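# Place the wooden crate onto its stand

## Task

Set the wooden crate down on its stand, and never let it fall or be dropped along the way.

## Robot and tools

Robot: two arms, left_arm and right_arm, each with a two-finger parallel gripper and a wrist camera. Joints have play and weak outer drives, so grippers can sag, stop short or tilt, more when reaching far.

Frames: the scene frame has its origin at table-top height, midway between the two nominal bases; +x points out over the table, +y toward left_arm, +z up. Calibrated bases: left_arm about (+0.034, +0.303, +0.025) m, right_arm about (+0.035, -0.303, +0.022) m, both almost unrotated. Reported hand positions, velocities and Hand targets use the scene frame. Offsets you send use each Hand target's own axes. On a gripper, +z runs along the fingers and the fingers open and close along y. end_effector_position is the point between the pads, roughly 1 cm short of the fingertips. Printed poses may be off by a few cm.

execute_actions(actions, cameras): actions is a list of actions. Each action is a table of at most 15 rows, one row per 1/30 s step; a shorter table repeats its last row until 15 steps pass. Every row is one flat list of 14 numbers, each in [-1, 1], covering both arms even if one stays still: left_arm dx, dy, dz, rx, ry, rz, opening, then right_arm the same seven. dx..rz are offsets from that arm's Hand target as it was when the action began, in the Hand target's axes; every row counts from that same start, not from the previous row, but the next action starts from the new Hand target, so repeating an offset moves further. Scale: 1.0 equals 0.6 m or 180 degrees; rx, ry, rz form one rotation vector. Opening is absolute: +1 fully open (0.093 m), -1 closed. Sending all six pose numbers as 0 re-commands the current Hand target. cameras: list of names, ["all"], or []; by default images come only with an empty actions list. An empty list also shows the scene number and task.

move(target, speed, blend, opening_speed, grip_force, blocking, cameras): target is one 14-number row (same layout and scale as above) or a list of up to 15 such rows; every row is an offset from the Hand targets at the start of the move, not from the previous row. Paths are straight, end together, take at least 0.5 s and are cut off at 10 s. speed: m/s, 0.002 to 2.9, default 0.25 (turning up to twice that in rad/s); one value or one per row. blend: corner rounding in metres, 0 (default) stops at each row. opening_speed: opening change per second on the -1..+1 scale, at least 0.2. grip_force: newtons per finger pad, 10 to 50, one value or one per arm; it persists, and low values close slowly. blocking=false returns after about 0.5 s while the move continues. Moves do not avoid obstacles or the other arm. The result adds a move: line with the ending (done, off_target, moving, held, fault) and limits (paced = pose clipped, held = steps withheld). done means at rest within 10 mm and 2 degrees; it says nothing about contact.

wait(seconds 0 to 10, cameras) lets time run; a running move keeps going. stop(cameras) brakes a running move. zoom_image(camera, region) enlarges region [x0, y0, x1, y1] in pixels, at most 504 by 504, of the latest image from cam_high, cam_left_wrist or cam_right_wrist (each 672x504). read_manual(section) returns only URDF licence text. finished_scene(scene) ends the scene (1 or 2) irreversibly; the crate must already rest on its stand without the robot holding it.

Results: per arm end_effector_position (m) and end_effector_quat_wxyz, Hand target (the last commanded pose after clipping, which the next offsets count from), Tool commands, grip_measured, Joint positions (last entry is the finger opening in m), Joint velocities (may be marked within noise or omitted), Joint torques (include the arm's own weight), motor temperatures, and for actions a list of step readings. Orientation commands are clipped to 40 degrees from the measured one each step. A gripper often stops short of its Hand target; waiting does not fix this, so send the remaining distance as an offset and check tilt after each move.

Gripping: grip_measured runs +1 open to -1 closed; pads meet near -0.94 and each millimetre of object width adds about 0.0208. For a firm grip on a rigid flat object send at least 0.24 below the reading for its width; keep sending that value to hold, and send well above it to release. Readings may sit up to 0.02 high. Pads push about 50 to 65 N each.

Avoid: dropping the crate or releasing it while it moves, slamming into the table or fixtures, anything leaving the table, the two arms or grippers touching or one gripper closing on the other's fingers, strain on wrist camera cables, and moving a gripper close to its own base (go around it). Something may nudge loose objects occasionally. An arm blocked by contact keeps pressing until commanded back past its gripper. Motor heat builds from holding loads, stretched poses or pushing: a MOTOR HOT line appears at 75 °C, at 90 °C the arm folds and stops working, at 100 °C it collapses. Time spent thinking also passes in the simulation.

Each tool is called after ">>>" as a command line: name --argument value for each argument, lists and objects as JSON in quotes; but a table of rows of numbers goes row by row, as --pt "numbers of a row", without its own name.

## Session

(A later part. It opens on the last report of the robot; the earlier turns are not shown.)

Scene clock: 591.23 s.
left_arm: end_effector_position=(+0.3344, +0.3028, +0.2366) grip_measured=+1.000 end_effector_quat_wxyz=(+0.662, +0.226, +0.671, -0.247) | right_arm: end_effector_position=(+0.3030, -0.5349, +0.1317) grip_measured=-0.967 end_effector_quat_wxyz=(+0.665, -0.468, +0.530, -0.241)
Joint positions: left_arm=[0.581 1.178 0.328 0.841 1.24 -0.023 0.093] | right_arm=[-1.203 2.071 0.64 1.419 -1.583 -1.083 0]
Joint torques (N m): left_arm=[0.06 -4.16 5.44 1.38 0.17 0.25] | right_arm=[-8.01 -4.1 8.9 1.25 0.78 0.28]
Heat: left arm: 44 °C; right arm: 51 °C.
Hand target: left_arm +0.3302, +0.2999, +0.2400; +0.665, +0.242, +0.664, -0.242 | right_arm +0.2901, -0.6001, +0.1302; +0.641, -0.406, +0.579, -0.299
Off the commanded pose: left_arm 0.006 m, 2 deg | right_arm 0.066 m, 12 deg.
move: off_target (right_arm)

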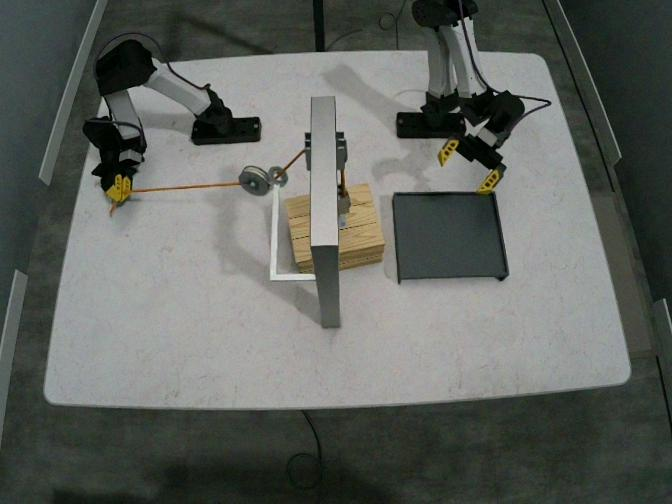

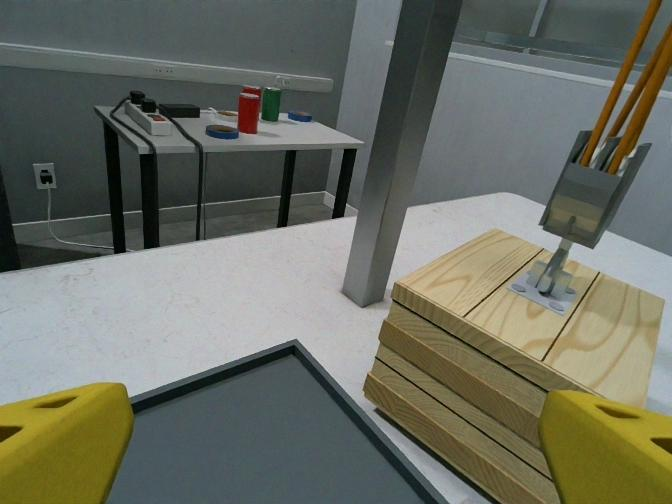

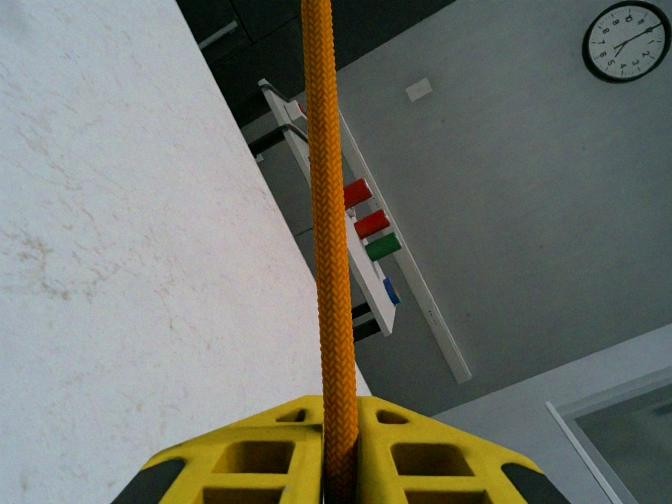

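>>> move --target '[0,0,0,0,0,0,1, 0.1398,-0.0805,-0.0455,0.0139,0.0241,0,-1]' --speed 0.06 --cameras '["all"]'

Scene clock: 598.60 s.
left_arm: end_effector_position=(+0.3344, +0.3028, +0.2366) grip_measured=+1.000 end_effector_quat_wxyz=(+0.662, +0.226, +0.671, -0.247) | right_arm: end_effector_position=(+0.3075, -0.6291, +0.1321) grip_measured=-0.967 end_effector_quat_wxyz=(+0.643, -0.471, +0.528, -0.292)
Joint positions: left_arm=[0.581 1.178 0.328 0.841 1.24 -0.023 0.093] | right_arm=[-1.277 2.268 0.998 1.419 -1.583 -1.005 0]
Joint torques (N m): left_arm=[0.05 -4.18 5.44 1.38 0.17 0.25] | right_arm=[-8.68 -5.68 9.88 0.75 0.95 0.69]
Heat: left arm: 44 °C; right arm: 49 °C.
Hand target: left_arm +0.3302, +0.2999, +0.2400; +0.665, +0.242, +0.664, -0.242 | right_arm +0.2800, -0.7001, +0.1301; +0.627, -0.380, +0.597, -0.327
Off the commanded pose: left_arm 0.006 m, 2 deg | right_arm 0.076 m, 14 deg.
move: off_target (right_arm)

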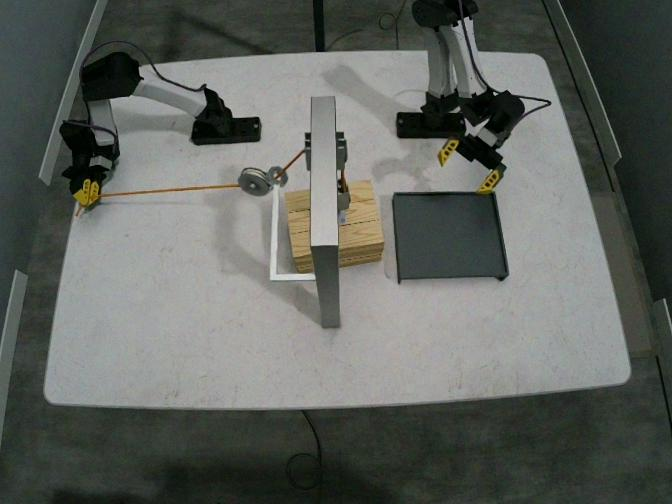

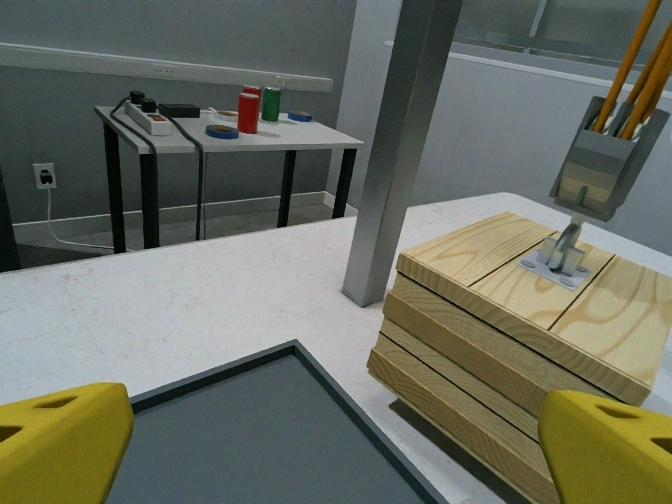

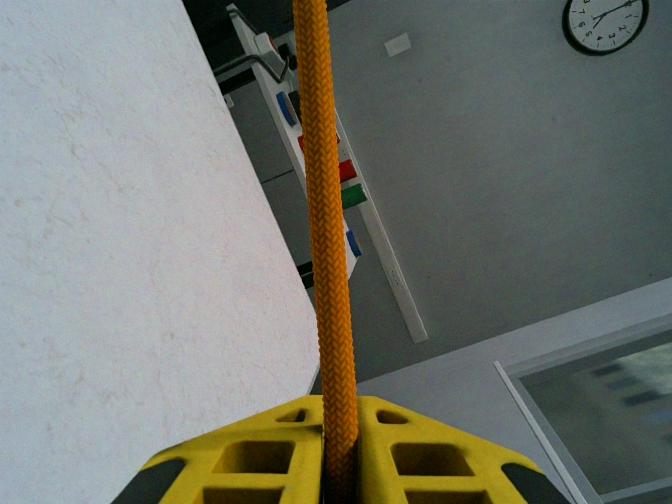

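>>> move --target '[0,0,0,0,0,0,1, 0.1717,-0.0987,-0.0338,0.0083,0.0145,0,-1]' --speed 0.06 --cameras '["all"]'

Scene clock: 606.57 s.
left_arm: end_effector_position=(+0.3344, +0.3028, +0.2366) grip_measured=+1.000 end_effector_quat_wxyz=(+0.662, +0.226, +0.671, -0.247) | right_arm: end_effector_position=(+0.3181, -0.7492, +0.1361) grip_measured=-0.967 end_effector_quat_wxyz=(+0.633, -0.462, +0.538, -0.311)
Joint positions: left_arm=[0.581 1.178 0.328 0.841 1.24 -0.023 0.093] | right_arm=[-1.324 2.607 1.648 1.426 -1.583 -0.698 0]
Joint torques (N m): left_arm=[0.05 -4.18 5.44 1.38 0.17 0.25] | right_arm=[-9.4 -7.9 9.81 0.42 1.1 0.45]
Motor temperatures (°C): left_arm=[29 31 39 44 28 27 27] | right_arm=[34 32 45 47 29 25 32]
Heat: left arm: 44 °C; right arm: 47 °C.
Hand target: left_arm +0.3302, +0.2999, +0.2400; +0.665, +0.242, +0.664, -0.242 | right_arm +0.2700, -0.8202, +0.1299; +0.618, -0.364, +0.606, -0.343
Off the commanded pose: left_arm 0.006 m, 2 deg | right_arm 0.086 m, 14 deg.
move: off_target (right_arm)

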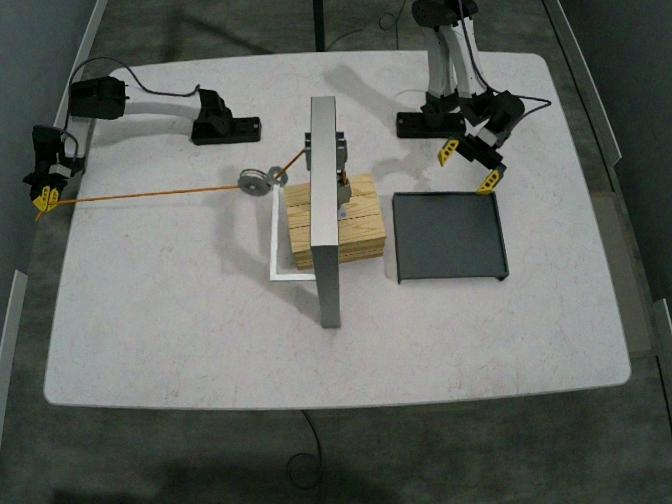

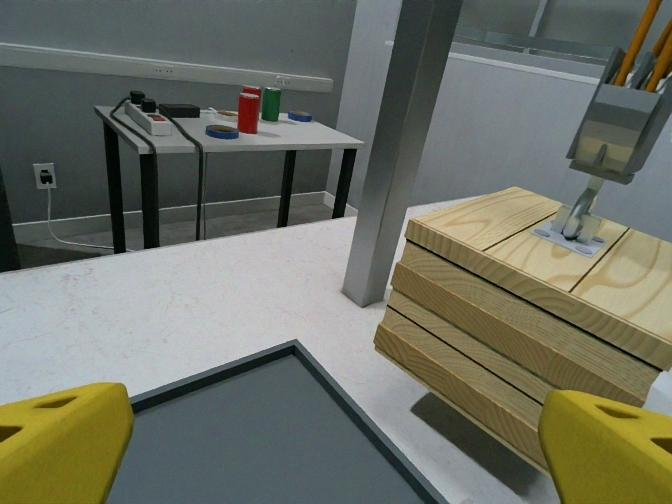

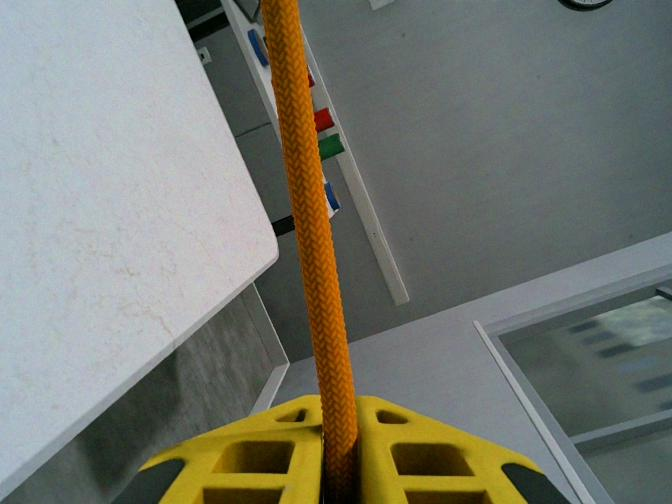

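>>> move --pt "-0.0167 0.2068 -0.0648 -0.351 0.290 -0.2025 1 0.035 -0.02 -0.0015 0 0 0 -1" --pt "0.2333 0.3665 -0.1337 -0.5425 0.253 -0.5418 1 0.0721 -0.0417 -0.003 0 0 0 -1" --blend '[0.03,0]' --cameras '["all"]'

Scene clock: 634.33 s.
left_arm: end_effector_position=(+0.4067, +0.5189, +0.0915) grip_measured=+1.000 end_effector_quat_wxyz=(+0.005, +0.702, -0.712, -0.004) | right_arm: end_effector_position=(+0.3244, -0.8106, +0.1398) grip_measured=-0.967 end_effector_quat_wxyz=(+0.632, -0.453, +0.548, -0.310)
Joint positions: left_arm=[0.546 2.229 1.936 -1.29 -0.006 -1.034 0.093] | right_arm=[-1.34 2.943 2.296 1.462 -1.583 -0.332 0]
Joint torques (N m): left_arm=[-0.49 -10.13 8.72 -0.05 0.02 0] | right_arm=[-8.84 -10.09 7.53 0.08 1.08 0.07]
Heat: left arm: 43 °C; right arm: 48 °C.
Hand target: left_arm +0.4102, +0.5198, +0.0999; +0.001, +0.707, -0.707, -0.001 | right_arm +0.2699, -0.8702, +0.1300; +0.618, -0.364, +0.606, -0.343
Off the commanded pose: left_arm 0.009 m, 1 deg | right_arm 0.081 m, 13 deg.
move: off_target (right_arm)

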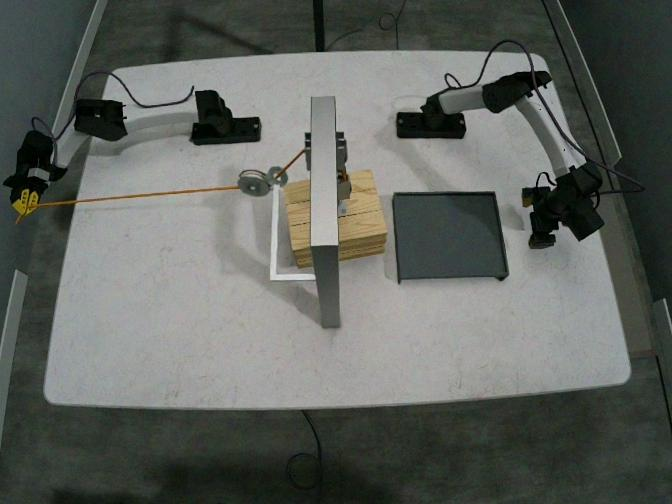

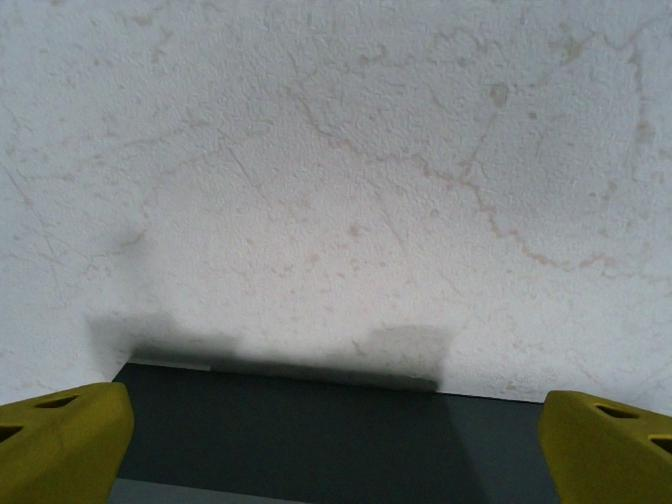

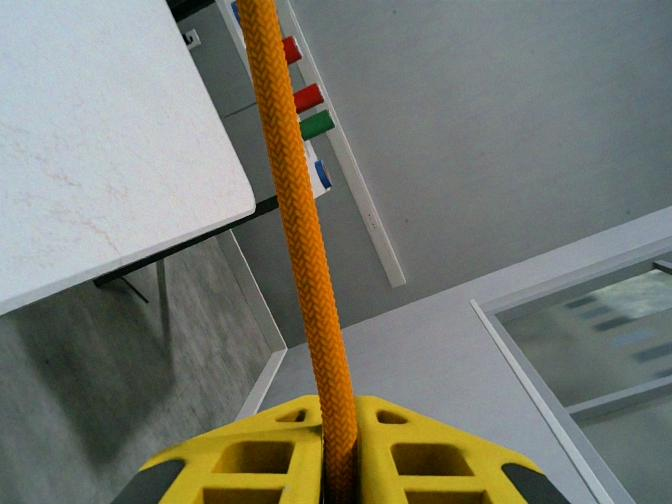

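>>> zoom_image --camera "cam_high" --region '[260, 140, 520, 300]'

Scaled by 1.938 from the camera's 672x504 image, which has a finer 960x720 frame.

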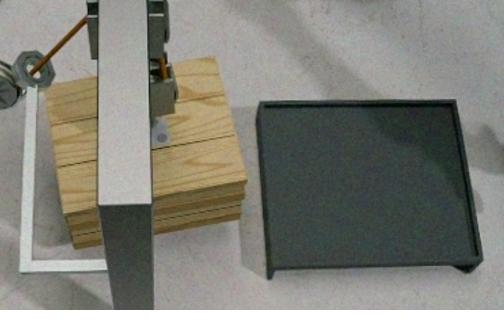

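>>> move --pt "0 -0.0167 0.0917 0 0.139 0 1 0 0 0 0 0 0 -1" --pt "0.2667 -0.0167 0.0917 0 0.139 0 1 0 0 0 0 0 0 -1" --speed '[0.12, 0.08]' --blend '[0.01,0]' --cameras '["cam_high", "cam_left_wrist"]'

Scene clock: 668.47 s.
left_arm: end_effector_position=(+0.4163, +0.3813, +0.0280) grip_measured=+1.000 end_effector_quat_wxyz=(+0.144, +0.692, -0.697, +0.123) | right_arm: end_effector_position=(+0.3246, -0.8117, +0.1401) grip_measured=-0.967 end_effector_quat_wxyz=(+0.633, -0.451, +0.549, -0.309)
Joint positions: left_arm=[0.371 2.255 1.669 -1.15 0.344 -1.186 0.093] | right_arm=[-1.34 2.955 2.32 1.462 -1.583 -0.315 0]
Joint torques (N m): left_arm=[-2.09 -13.45 3.92 -0.18 0.74 -0.14] | right_arm=[-8.87 -9.89 7.6 0.13 1.04 0.09]
Motor temperatures (°C): left_arm=[29 42 41 40 28 26 27] | right_arm=[40 40 47 42 30 25 32]
Heat: left arm: 42 °C; right arm: 47 °C.
Hand target: left_arm +0.4202, +0.3598, +0.0449; +0.154, +0.691, -0.690, +0.153 | right_arm +0.2699, -0.8702, +0.1300; +0.618, -0.364, +0.606, -0.343
Off the commanded pose: left_arm 0.028 m, 4 deg | right_arm 0.081 m, 13 deg.
move: off_target (left_arm, right_arm)
Images, in order (width x height): cam_high 672x504, cam_left_wrist 672x504.

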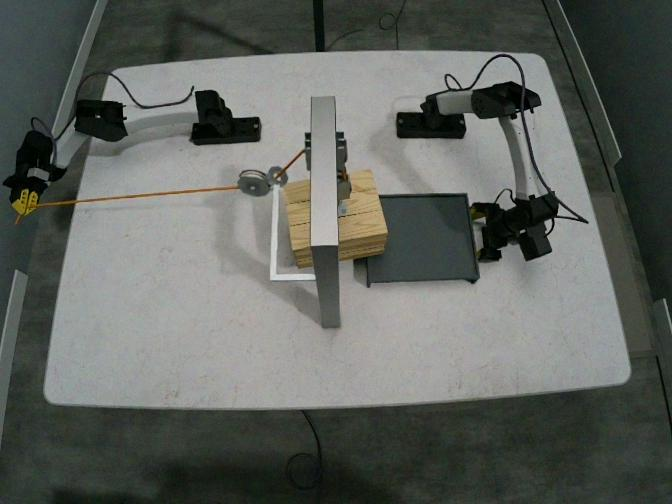

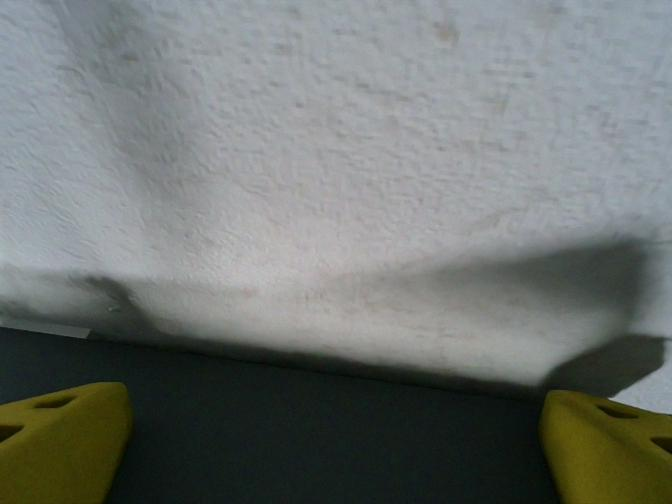

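>>> move --target '[0.2115,0,0.099,0,0,0,1, 0,0,0,0,0,0,-1]' --speed 0.07 --cameras '["all"]'

>>> zoom_image --camera "cam_high" --region '[230, 140, 490, 300]'

Scene clock: 675.07 s.
left_arm: end_effector_position=(+0.4207, +0.2409, +0.0309) grip_measured=+1.000 end_effector_quat_wxyz=(+0.139, +0.694, -0.695, +0.125) | right_arm: end_effector_position=(+0.3246, -0.8117, +0.1401) grip_measured=-0.967 end_effector_quat_wxyz=(+0.633, -0.451, +0.549, -0.309)
Joint positions: left_arm=[0.021 2.129 1.479 -0.94 0.375 -1.568 0.093] | right_arm=[-1.34 2.955 2.32 1.462 -1.583 -0.315 0]
Joint torques (N m): left_arm=[-2.29 -12.15 4.12 0.19 0.7 -0.17] | right_arm=[-8.88 -9.88 7.54 0.12 1.05 0.08]
Heat: left arm: 43 °C; right arm: 48 °C.
Hand target: left_arm +0.4203, +0.2197, +0.0447; +0.154, +0.691, -0.690, +0.153 | right_arm +0.2699, -0.8702, +0.1300; +0.618, -0.364, +0.606, -0.343
Off the commanded pose: left_arm 0.025 m, 4 deg | right_arm 0.081 m, 13 deg.
move: off_target (left_arm, right_arm)

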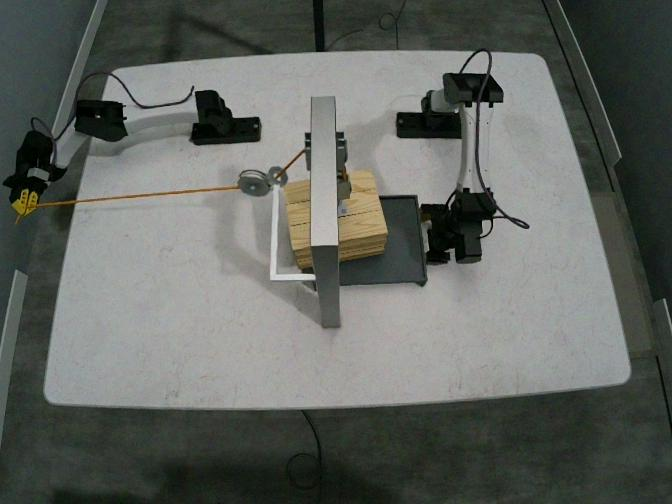

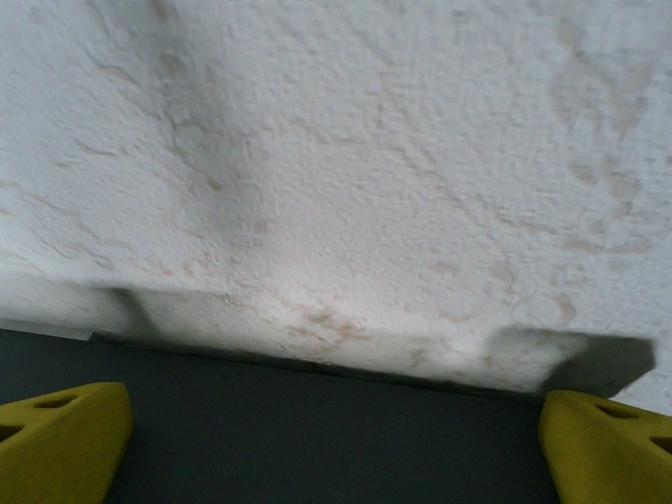

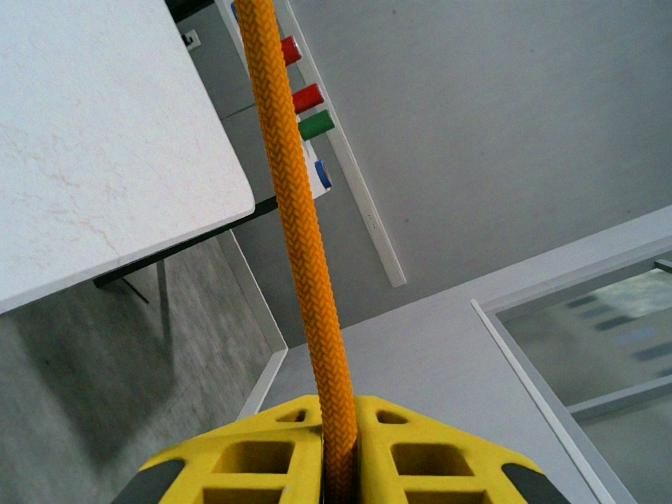

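Scaled by 1.938 from the camera's 672x504 image, which has a finer 960x720 frame.

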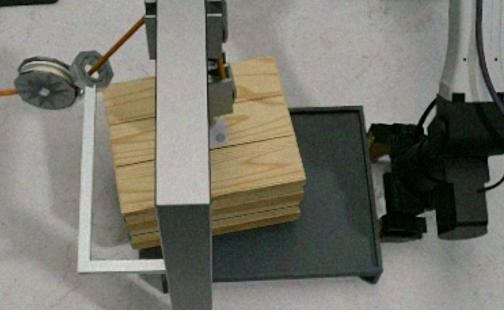

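>>> move --target '[0.136,0.0467,0.0636,0.0259,0,-0.0554,1, 0,0,0,0,0,0,-1]' --speed 0.06 --cameras '["cam_high","cam_left_wrist"]'

>>> zoom_image --camera "cam_high" --region '[230, 140, 490, 300]'

Scene clock: 695.40 s.
left_arm: end_effector_position=(+0.3889, +0.1440, +0.0332) grip_measured=+1.000 end_effector_quat_wxyz=(+0.141, +0.752, -0.628, +0.141) | right_arm: end_effector_position=(+0.3246, -0.8117, +0.1401) grip_measured=-0.967 end_effector_quat_wxyz=(+0.633, -0.451, +0.549, -0.309)
Joint positions: left_arm=[-0.239 1.989 1.262 -0.698 0.375 -2.04 0.093] | right_arm=[-1.34 2.955 2.32 1.462 -1.583 -0.315 0]
Joint torques (N m): left_arm=[-2.06 -10.96 4.51 0.75 0.28 -0.22] | right_arm=[-8.91 -9.92 7.62 0.11 1.06 0.08]
Heat: left arm: 44 °C; right arm: 49 °C.
Hand target: left_arm +0.3923, +0.1296, +0.0447; +0.138, +0.754, -0.621, +0.167 | right_arm +0.2699, -0.8702, +0.1300; +0.618, -0.364, +0.606, -0.343
Off the commanded pose: left_arm 0.019 m, 3 deg | right_arm 0.081 m, 13 deg.
joint sent to its limit (left arm) — joint 6 (wrist roll), lower limit. The joint targets are off in position, not in orientation.
move: off_target (left_arm, right_arm)
Images, in order (width x height): cam_high 672x504, cam_left_wrist 672x504.

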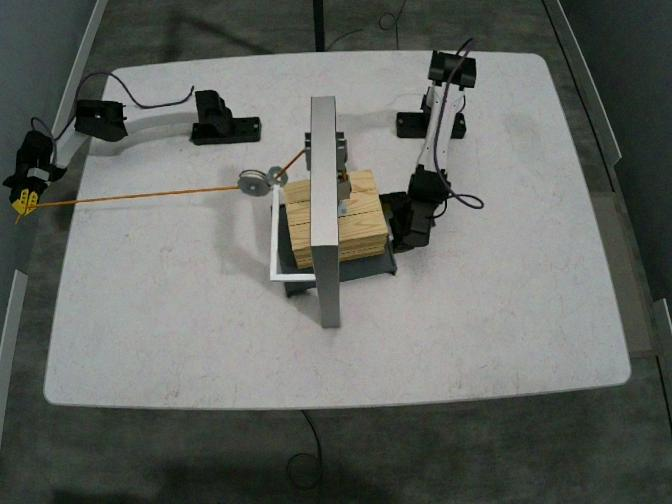

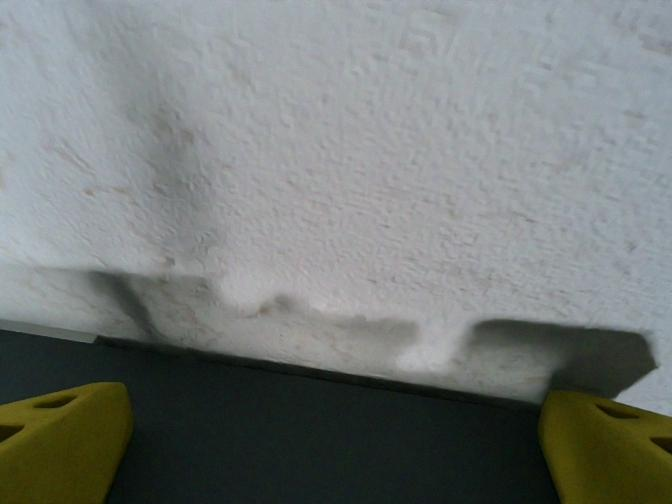

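Scaled by 1.938 from the camera's 672x504 image, which has a finer 960x720 frame.

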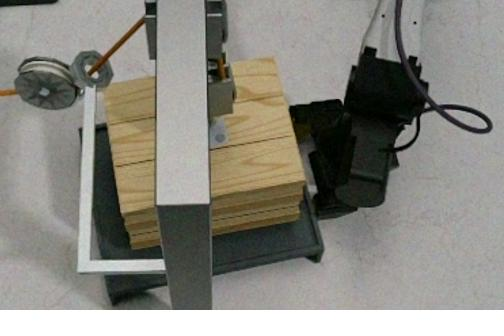

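>>> move --pt "-0.147 0 -0.087 0 0 0 1 -0.04 0.0233 0.0015 0 0 0 -1" --pt "-0.2023 0 -0.371 0 0 0 1 -0.1153 0.0667 0.0045 0 0 0 -1" --speed '[0.08,0.12]' --blend '[0.02,0]' --cameras '["all"]'

>>> zoom_image --camera "cam_high" --region '[230, 140, 490, 300]'

Scene clock: 711.57 s.
left_arm: end_effector_position=(+0.3537, +0.3329, +0.1831) grip_measured=+1.000 end_effector_quat_wxyz=(+0.138, +0.757, -0.619, +0.159) | right_arm: end_effector_position=(+0.2922, -0.7637, +0.1012) grip_measured=-0.967 end_effector_quat_wxyz=(+0.666, -0.359, +0.612, -0.231)
Joint positions: left_arm=[0.331 1.784 1.6 -1.449 0.419 -1.448 0.093] | right_arm=[-1.381 2.693 1.662 1.472 -1.583 -0.424 0]
Joint torques (N m): left_arm=[-0.25 -7.79 8.36 -0.19 0.27 0.16] | right_arm=[-3.67 -14.91 4.75 2.16 1.01 -0.66]
Heat: left arm: 44 °C; right arm: 49 °C.
Hand target: left_arm +0.3535, +0.3300, +0.1952; +0.138, +0.754, -0.621, +0.167 | right_arm +0.2699, -0.7903, +0.1299; +0.618, -0.364, +0.606, -0.343
Off the commanded pose: left_arm 0.012 m, 1 deg | right_arm 0.045 m, 14 deg.
move: off_target (left_arm, right_arm)

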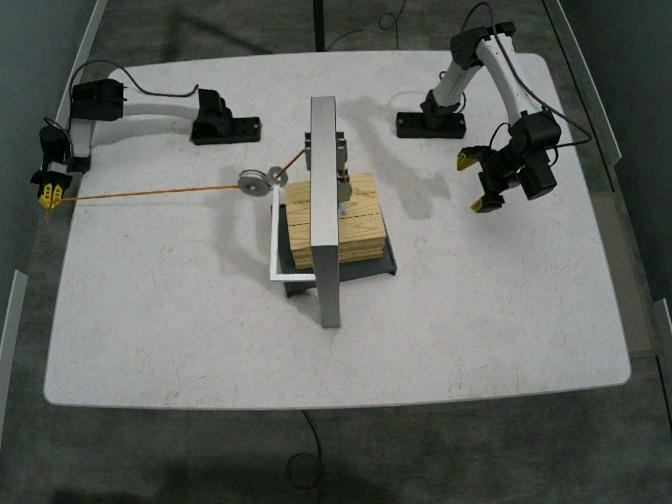

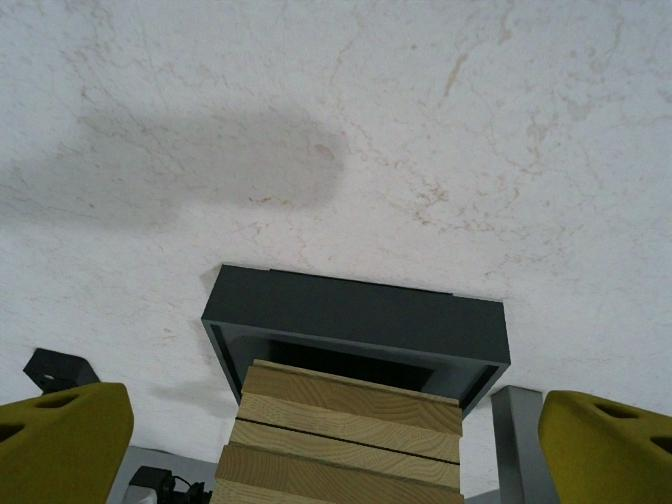

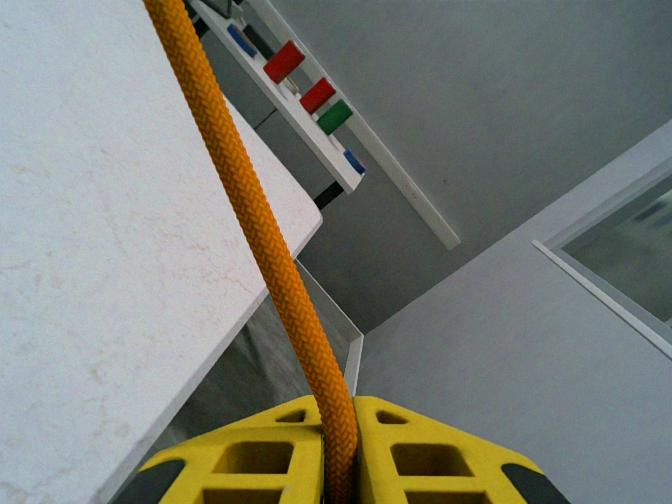

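Scaled by 1.938 from the camera's 672x504 image, which has a finer 960x720 frame.

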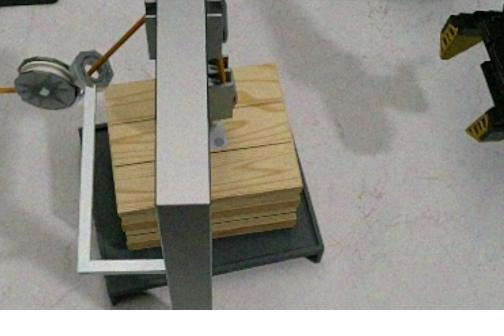

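>>> move --target '[0,0,0,0,0,0,1, -0.0865,0.05,0.0033,0,0,0,-1]' --speed 0.05 --cameras '["all"]'

>>> zoom_image --camera "cam_high" --region '[230, 140, 490, 300]'

Scene clock: 719.77 s.
left_arm: end_effector_position=(+0.3534, +0.3328, +0.1831) grip_measured=+1.000 end_effector_quat_wxyz=(+0.139, +0.757, -0.619, +0.158) | right_arm: end_effector_position=(+0.2838, -0.7007, +0.1045) grip_measured=-0.967 end_effector_quat_wxyz=(+0.675, -0.341, +0.620, -0.208)
Joint positions: left_arm=[0.331 1.784 1.6 -1.451 0.419 -1.448 0.093] | right_arm=[-1.373 2.482 1.259 1.472 -1.583 -0.554 0]
Joint torques (N m): left_arm=[-0.23 -7.79 8.38 -0.2 0.27 0.16] | right_arm=[-2.97 -12.98 4.46 2.42 1.09 -1.11]
Motor temperatures (°C): left_arm=[30 44 39 38 28 27 27] | right_arm=[39 45 47 42 31 25 32]
Heat: left arm: 44 °C; right arm: 47 °C.
Hand target: left_arm +0.3535, +0.3300, +0.1952; +0.138, +0.754, -0.621, +0.167 | right_arm +0.2698, -0.7303, +0.1298; +0.618, -0.364, +0.606, -0.343
Off the commanded pose: left_arm 0.012 m, 1 deg | right_arm 0.041 m, 17 deg.
joint sent to its limit (right arm) — joint 4 (wrist pitch), upper limit. The joint targets are off in position and orientation.
move: off_target (left_arm, right_arm)

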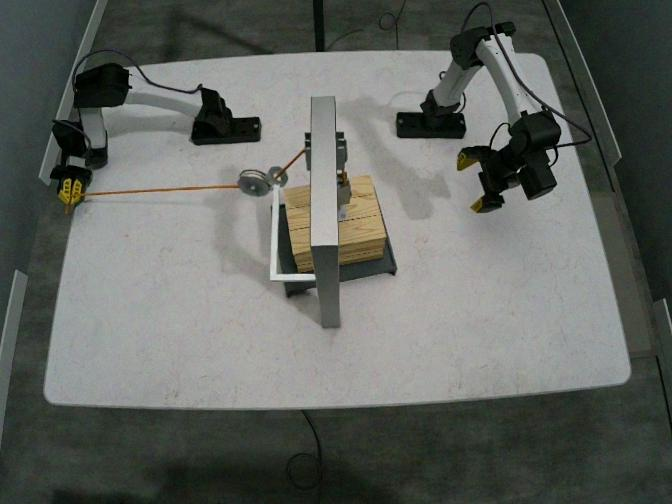

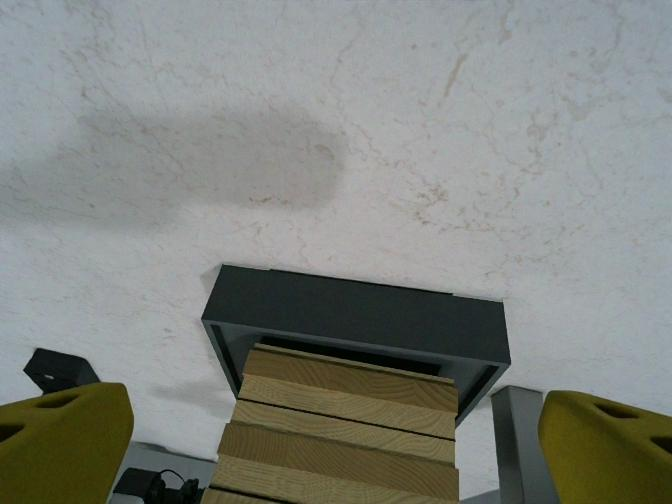

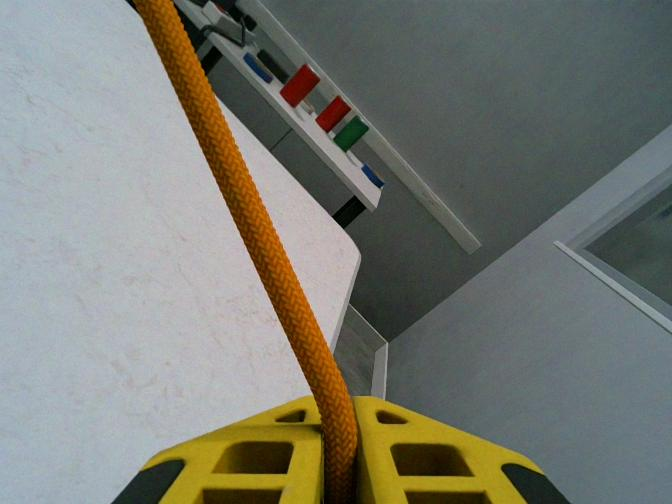

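Scaled by 1.938 from the camera's 672x504 image, which has a finer 960x720 frame.

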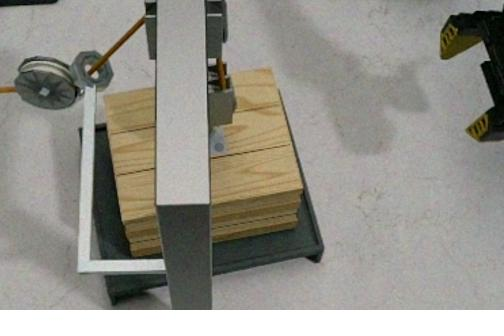

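>>> move --target '[0,0,0,0,0,0,1, -0.0865,0.05,0.0033,0,0,0,-1]' --speed 0.04 --cameras '["cam_high","cam_left_wrist"]'

>>> zoom_image --camera "cam_high" --region '[230, 140, 490, 300]'

Scene clock: 726.97 s.
left_arm: end_effector_position=(+0.3534, +0.3328, +0.1831) grip_measured=+1.000 end_effector_quat_wxyz=(+0.139, +0.757, -0.619, +0.158) | right_arm: end_effector_position=(+0.2772, -0.6534, +0.1134) grip_measured=-0.967 end_effector_quat_wxyz=(+0.653, -0.351, +0.611, -0.277)
Joint positions: left_arm=[0.331 1.784 1.6 -1.451 0.419 -1.448 0.093] | right_arm=[-1.366 2.297 0.935 1.455 -1.491 -0.83 0]
Joint torques (N m): left_arm=[-0.23 -7.8 8.38 -0.19 0.27 0.15] | right_arm=[-1.46 -11.74 3.62 1.82 0.49 -0.67]
Heat: left arm: 43 °C; right arm: 46 °C.
Hand target: left_arm +0.3535, +0.3300, +0.1952; +0.138, +0.754, -0.621, +0.167 | right_arm +0.2698, -0.6703, +0.1298; +0.618, -0.364, +0.606, -0.343
Off the commanded pose: left_arm 0.012 m, 1 deg | right_arm 0.025 m, 9 deg.
move: off_target (left_arm, right_arm)
Images, in order (width x height): cam_high 672x504, cam_left_wrist 672x504.

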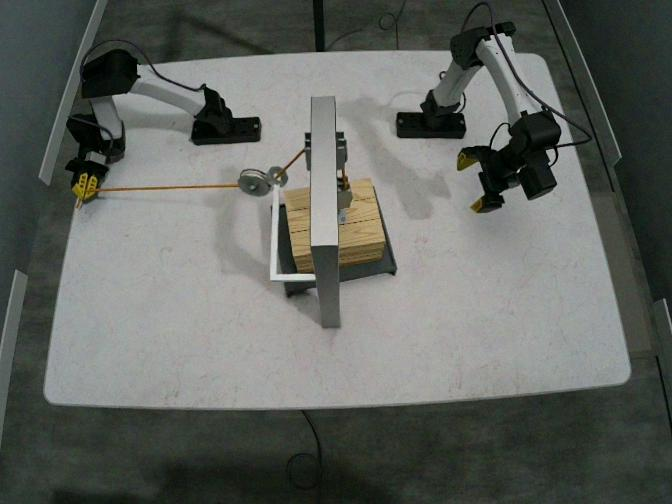

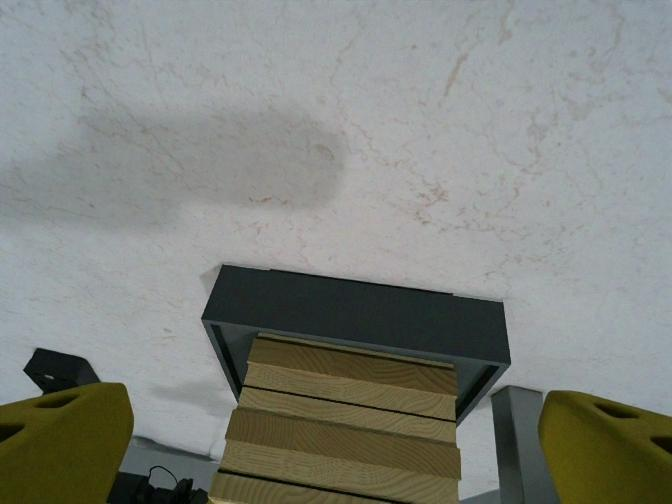

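Scaled by 1.938 from the camera's 672x504 image, which has a finer 960x720 frame.

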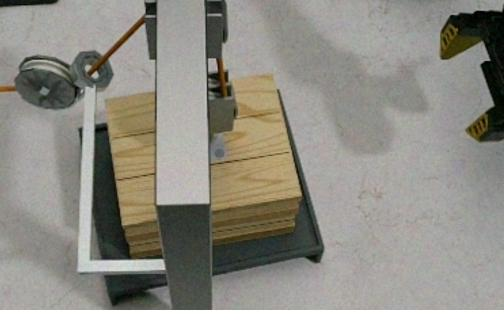

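>>> move --target '[0,0,0,0,0,0,1, -0.13,0.075,0.005,0,0,0,-1]' --speed 0.05 --cameras '["cam_high","cam_left_wrist"]'

>>> zoom_image --camera "cam_high" --region '[230, 140, 490, 300]'

Scene clock: 732.13 s.
left_arm: end_effector_position=(+0.3534, +0.3328, +0.1831) grip_measured=+1.000 end_effector_quat_wxyz=(+0.139, +0.757, -0.619, +0.158) | right_arm: end_effector_position=(+0.2692, -0.5810, +0.1149) grip_measured=-0.967 end_effector_quat_wxyz=(+0.634, -0.325, +0.634, -0.300)
Joint positions: left_arm=[0.331 1.784 1.6 -1.451 0.419 -1.448 0.093] | right_arm=[-1.337 2.077 0.544 1.455 -1.372 -0.993 0]
Joint torques (N m): left_arm=[-0.23 -7.79 8.38 -0.19 0.27 0.16] | right_arm=[0.59 -9.32 2.65 2.3 -0.14 -0.54]
Heat: left arm: 43 °C; right arm: 46 °C.
Hand target: left_arm +0.3535, +0.3300, +0.1952; +0.138, +0.754, -0.621, +0.167 | right_arm +0.2697, -0.5802, +0.1298; +0.618, -0.364, +0.606, -0.343
Off the commanded pose: left_arm 0.012 m, 1 deg | right_arm 0.015 m, 8 deg.
move: off_target (left_arm, right_arm)
Images, in order (width x height): cam_high 672x504, cam_left_wrist 672x504.

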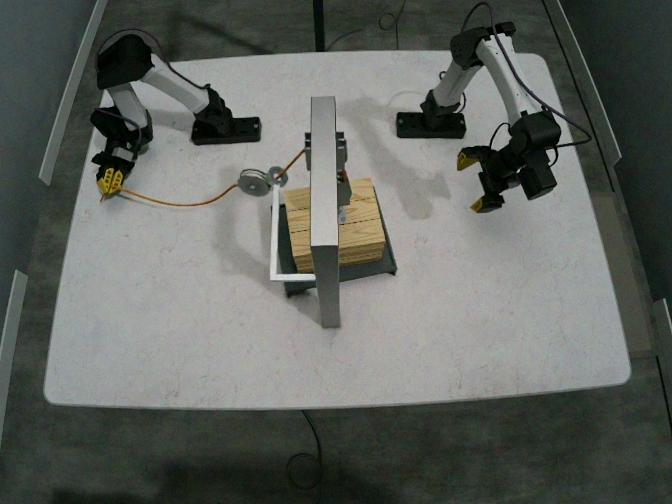

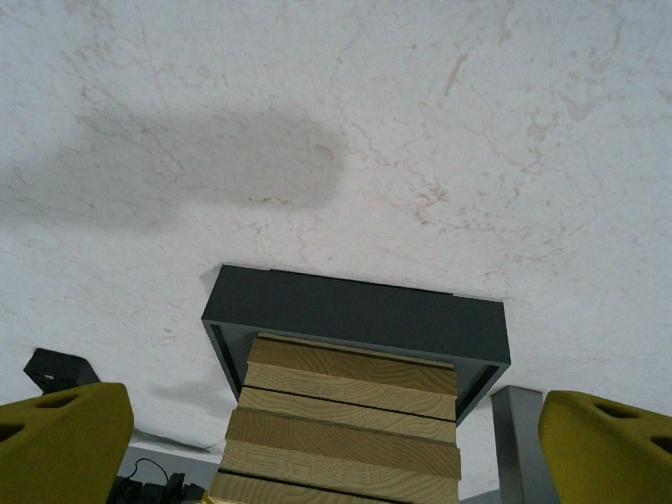

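Scaled by 1.938 from the camera's 672x504 image, which has a finer 960x720 frame.

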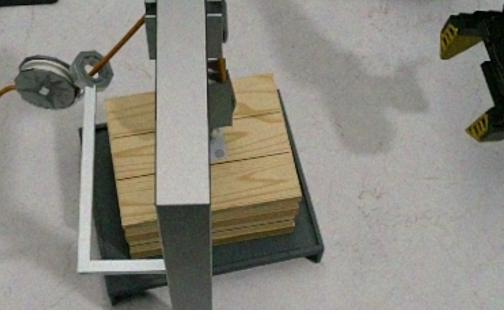

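>>> move --pt "0 0 0 0 0 0 1 -0.2 0.16 0.03 0 0 0 -1" --pt "0 0 0 0 0 0 1 -0.2 0.16 0.03 0 0 0 0.6" --pt "0 0 0 0 0 0 1 -0.2 0.16 -0.1 0 0 0 0.6" --speed '[0.12,0.1,0.15]' --cameras '["all"]'

>>> zoom_image --camera "cam_high" --region '[230, 140, 490, 300]'

Scene clock: 740.80 s.
left_arm: end_effector_position=(+0.3534, +0.3328, +0.1831) grip_measured=+1.000 end_effector_quat_wxyz=(+0.139, +0.757, -0.619, +0.158) | right_arm: end_effector_position=(+0.2106, -0.4462, +0.0957) grip_measured=+0.598 end_effector_quat_wxyz=(+0.607, -0.337, +0.640, -0.330)
Joint positions: left_arm=[0.331 1.784 1.6 -1.451 0.419 -1.448 0.093] | right_arm=[-1.513 1.717 -0.007 1.123 -1.491 -1.582 0.074]
Joint torques (N m): left_arm=[-0.23 -7.8 8.38 -0.19 0.27 0.16] | right_arm=[-0.23 -4.01 1.61 1.47 -1.36 -0.58]
Heat: left arm: 43 °C; right arm: 44 °C.
Hand target: left_arm +0.3535, +0.3300, +0.1952; +0.138, +0.754, -0.621, +0.167 | right_arm +0.2046, -0.4304, +0.1066; +0.618, -0.364, +0.606, -0.343
Off the commanded pose: left_arm 0.012 m, 1 deg | right_arm 0.020 m, 5 deg.
joint sent to its limit (right arm) — joint 3 (elbow), lower limit, where the elbow is as bent as it goes. The joint targets are off in position, not in orientation.
move: off_target (left_arm, right_arm); target 2's new opening was sent with right_arm's hand 0.020 m and 13 deg from that target

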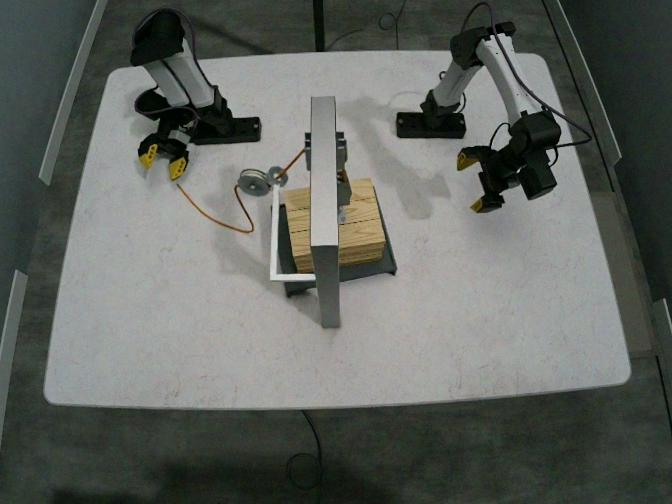

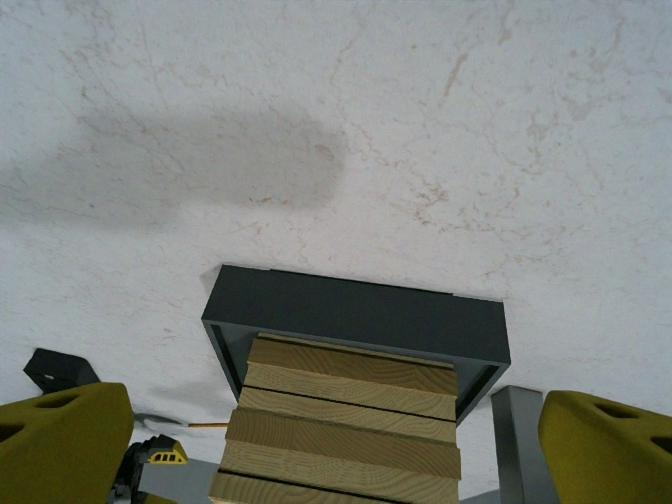

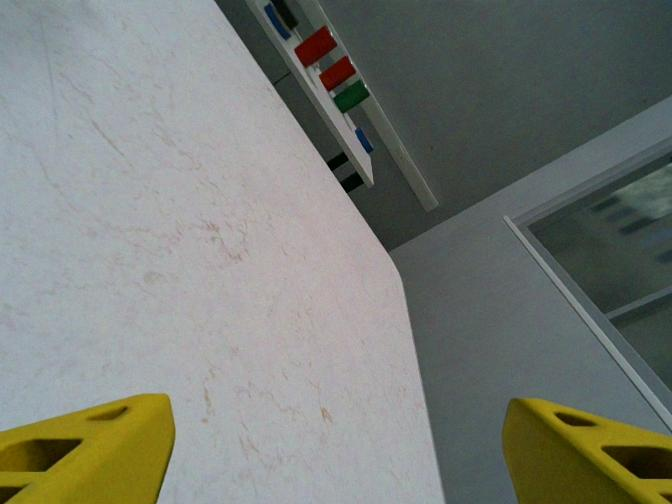

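Scaled by 1.938 from the camera's 672x504 image, which has a finer 960x720 frame.

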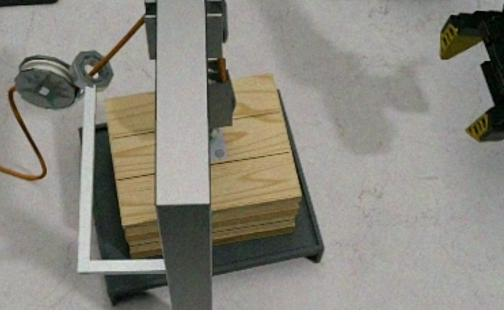

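>>> finished_scene --scene 1

The scene is finished: the task was done.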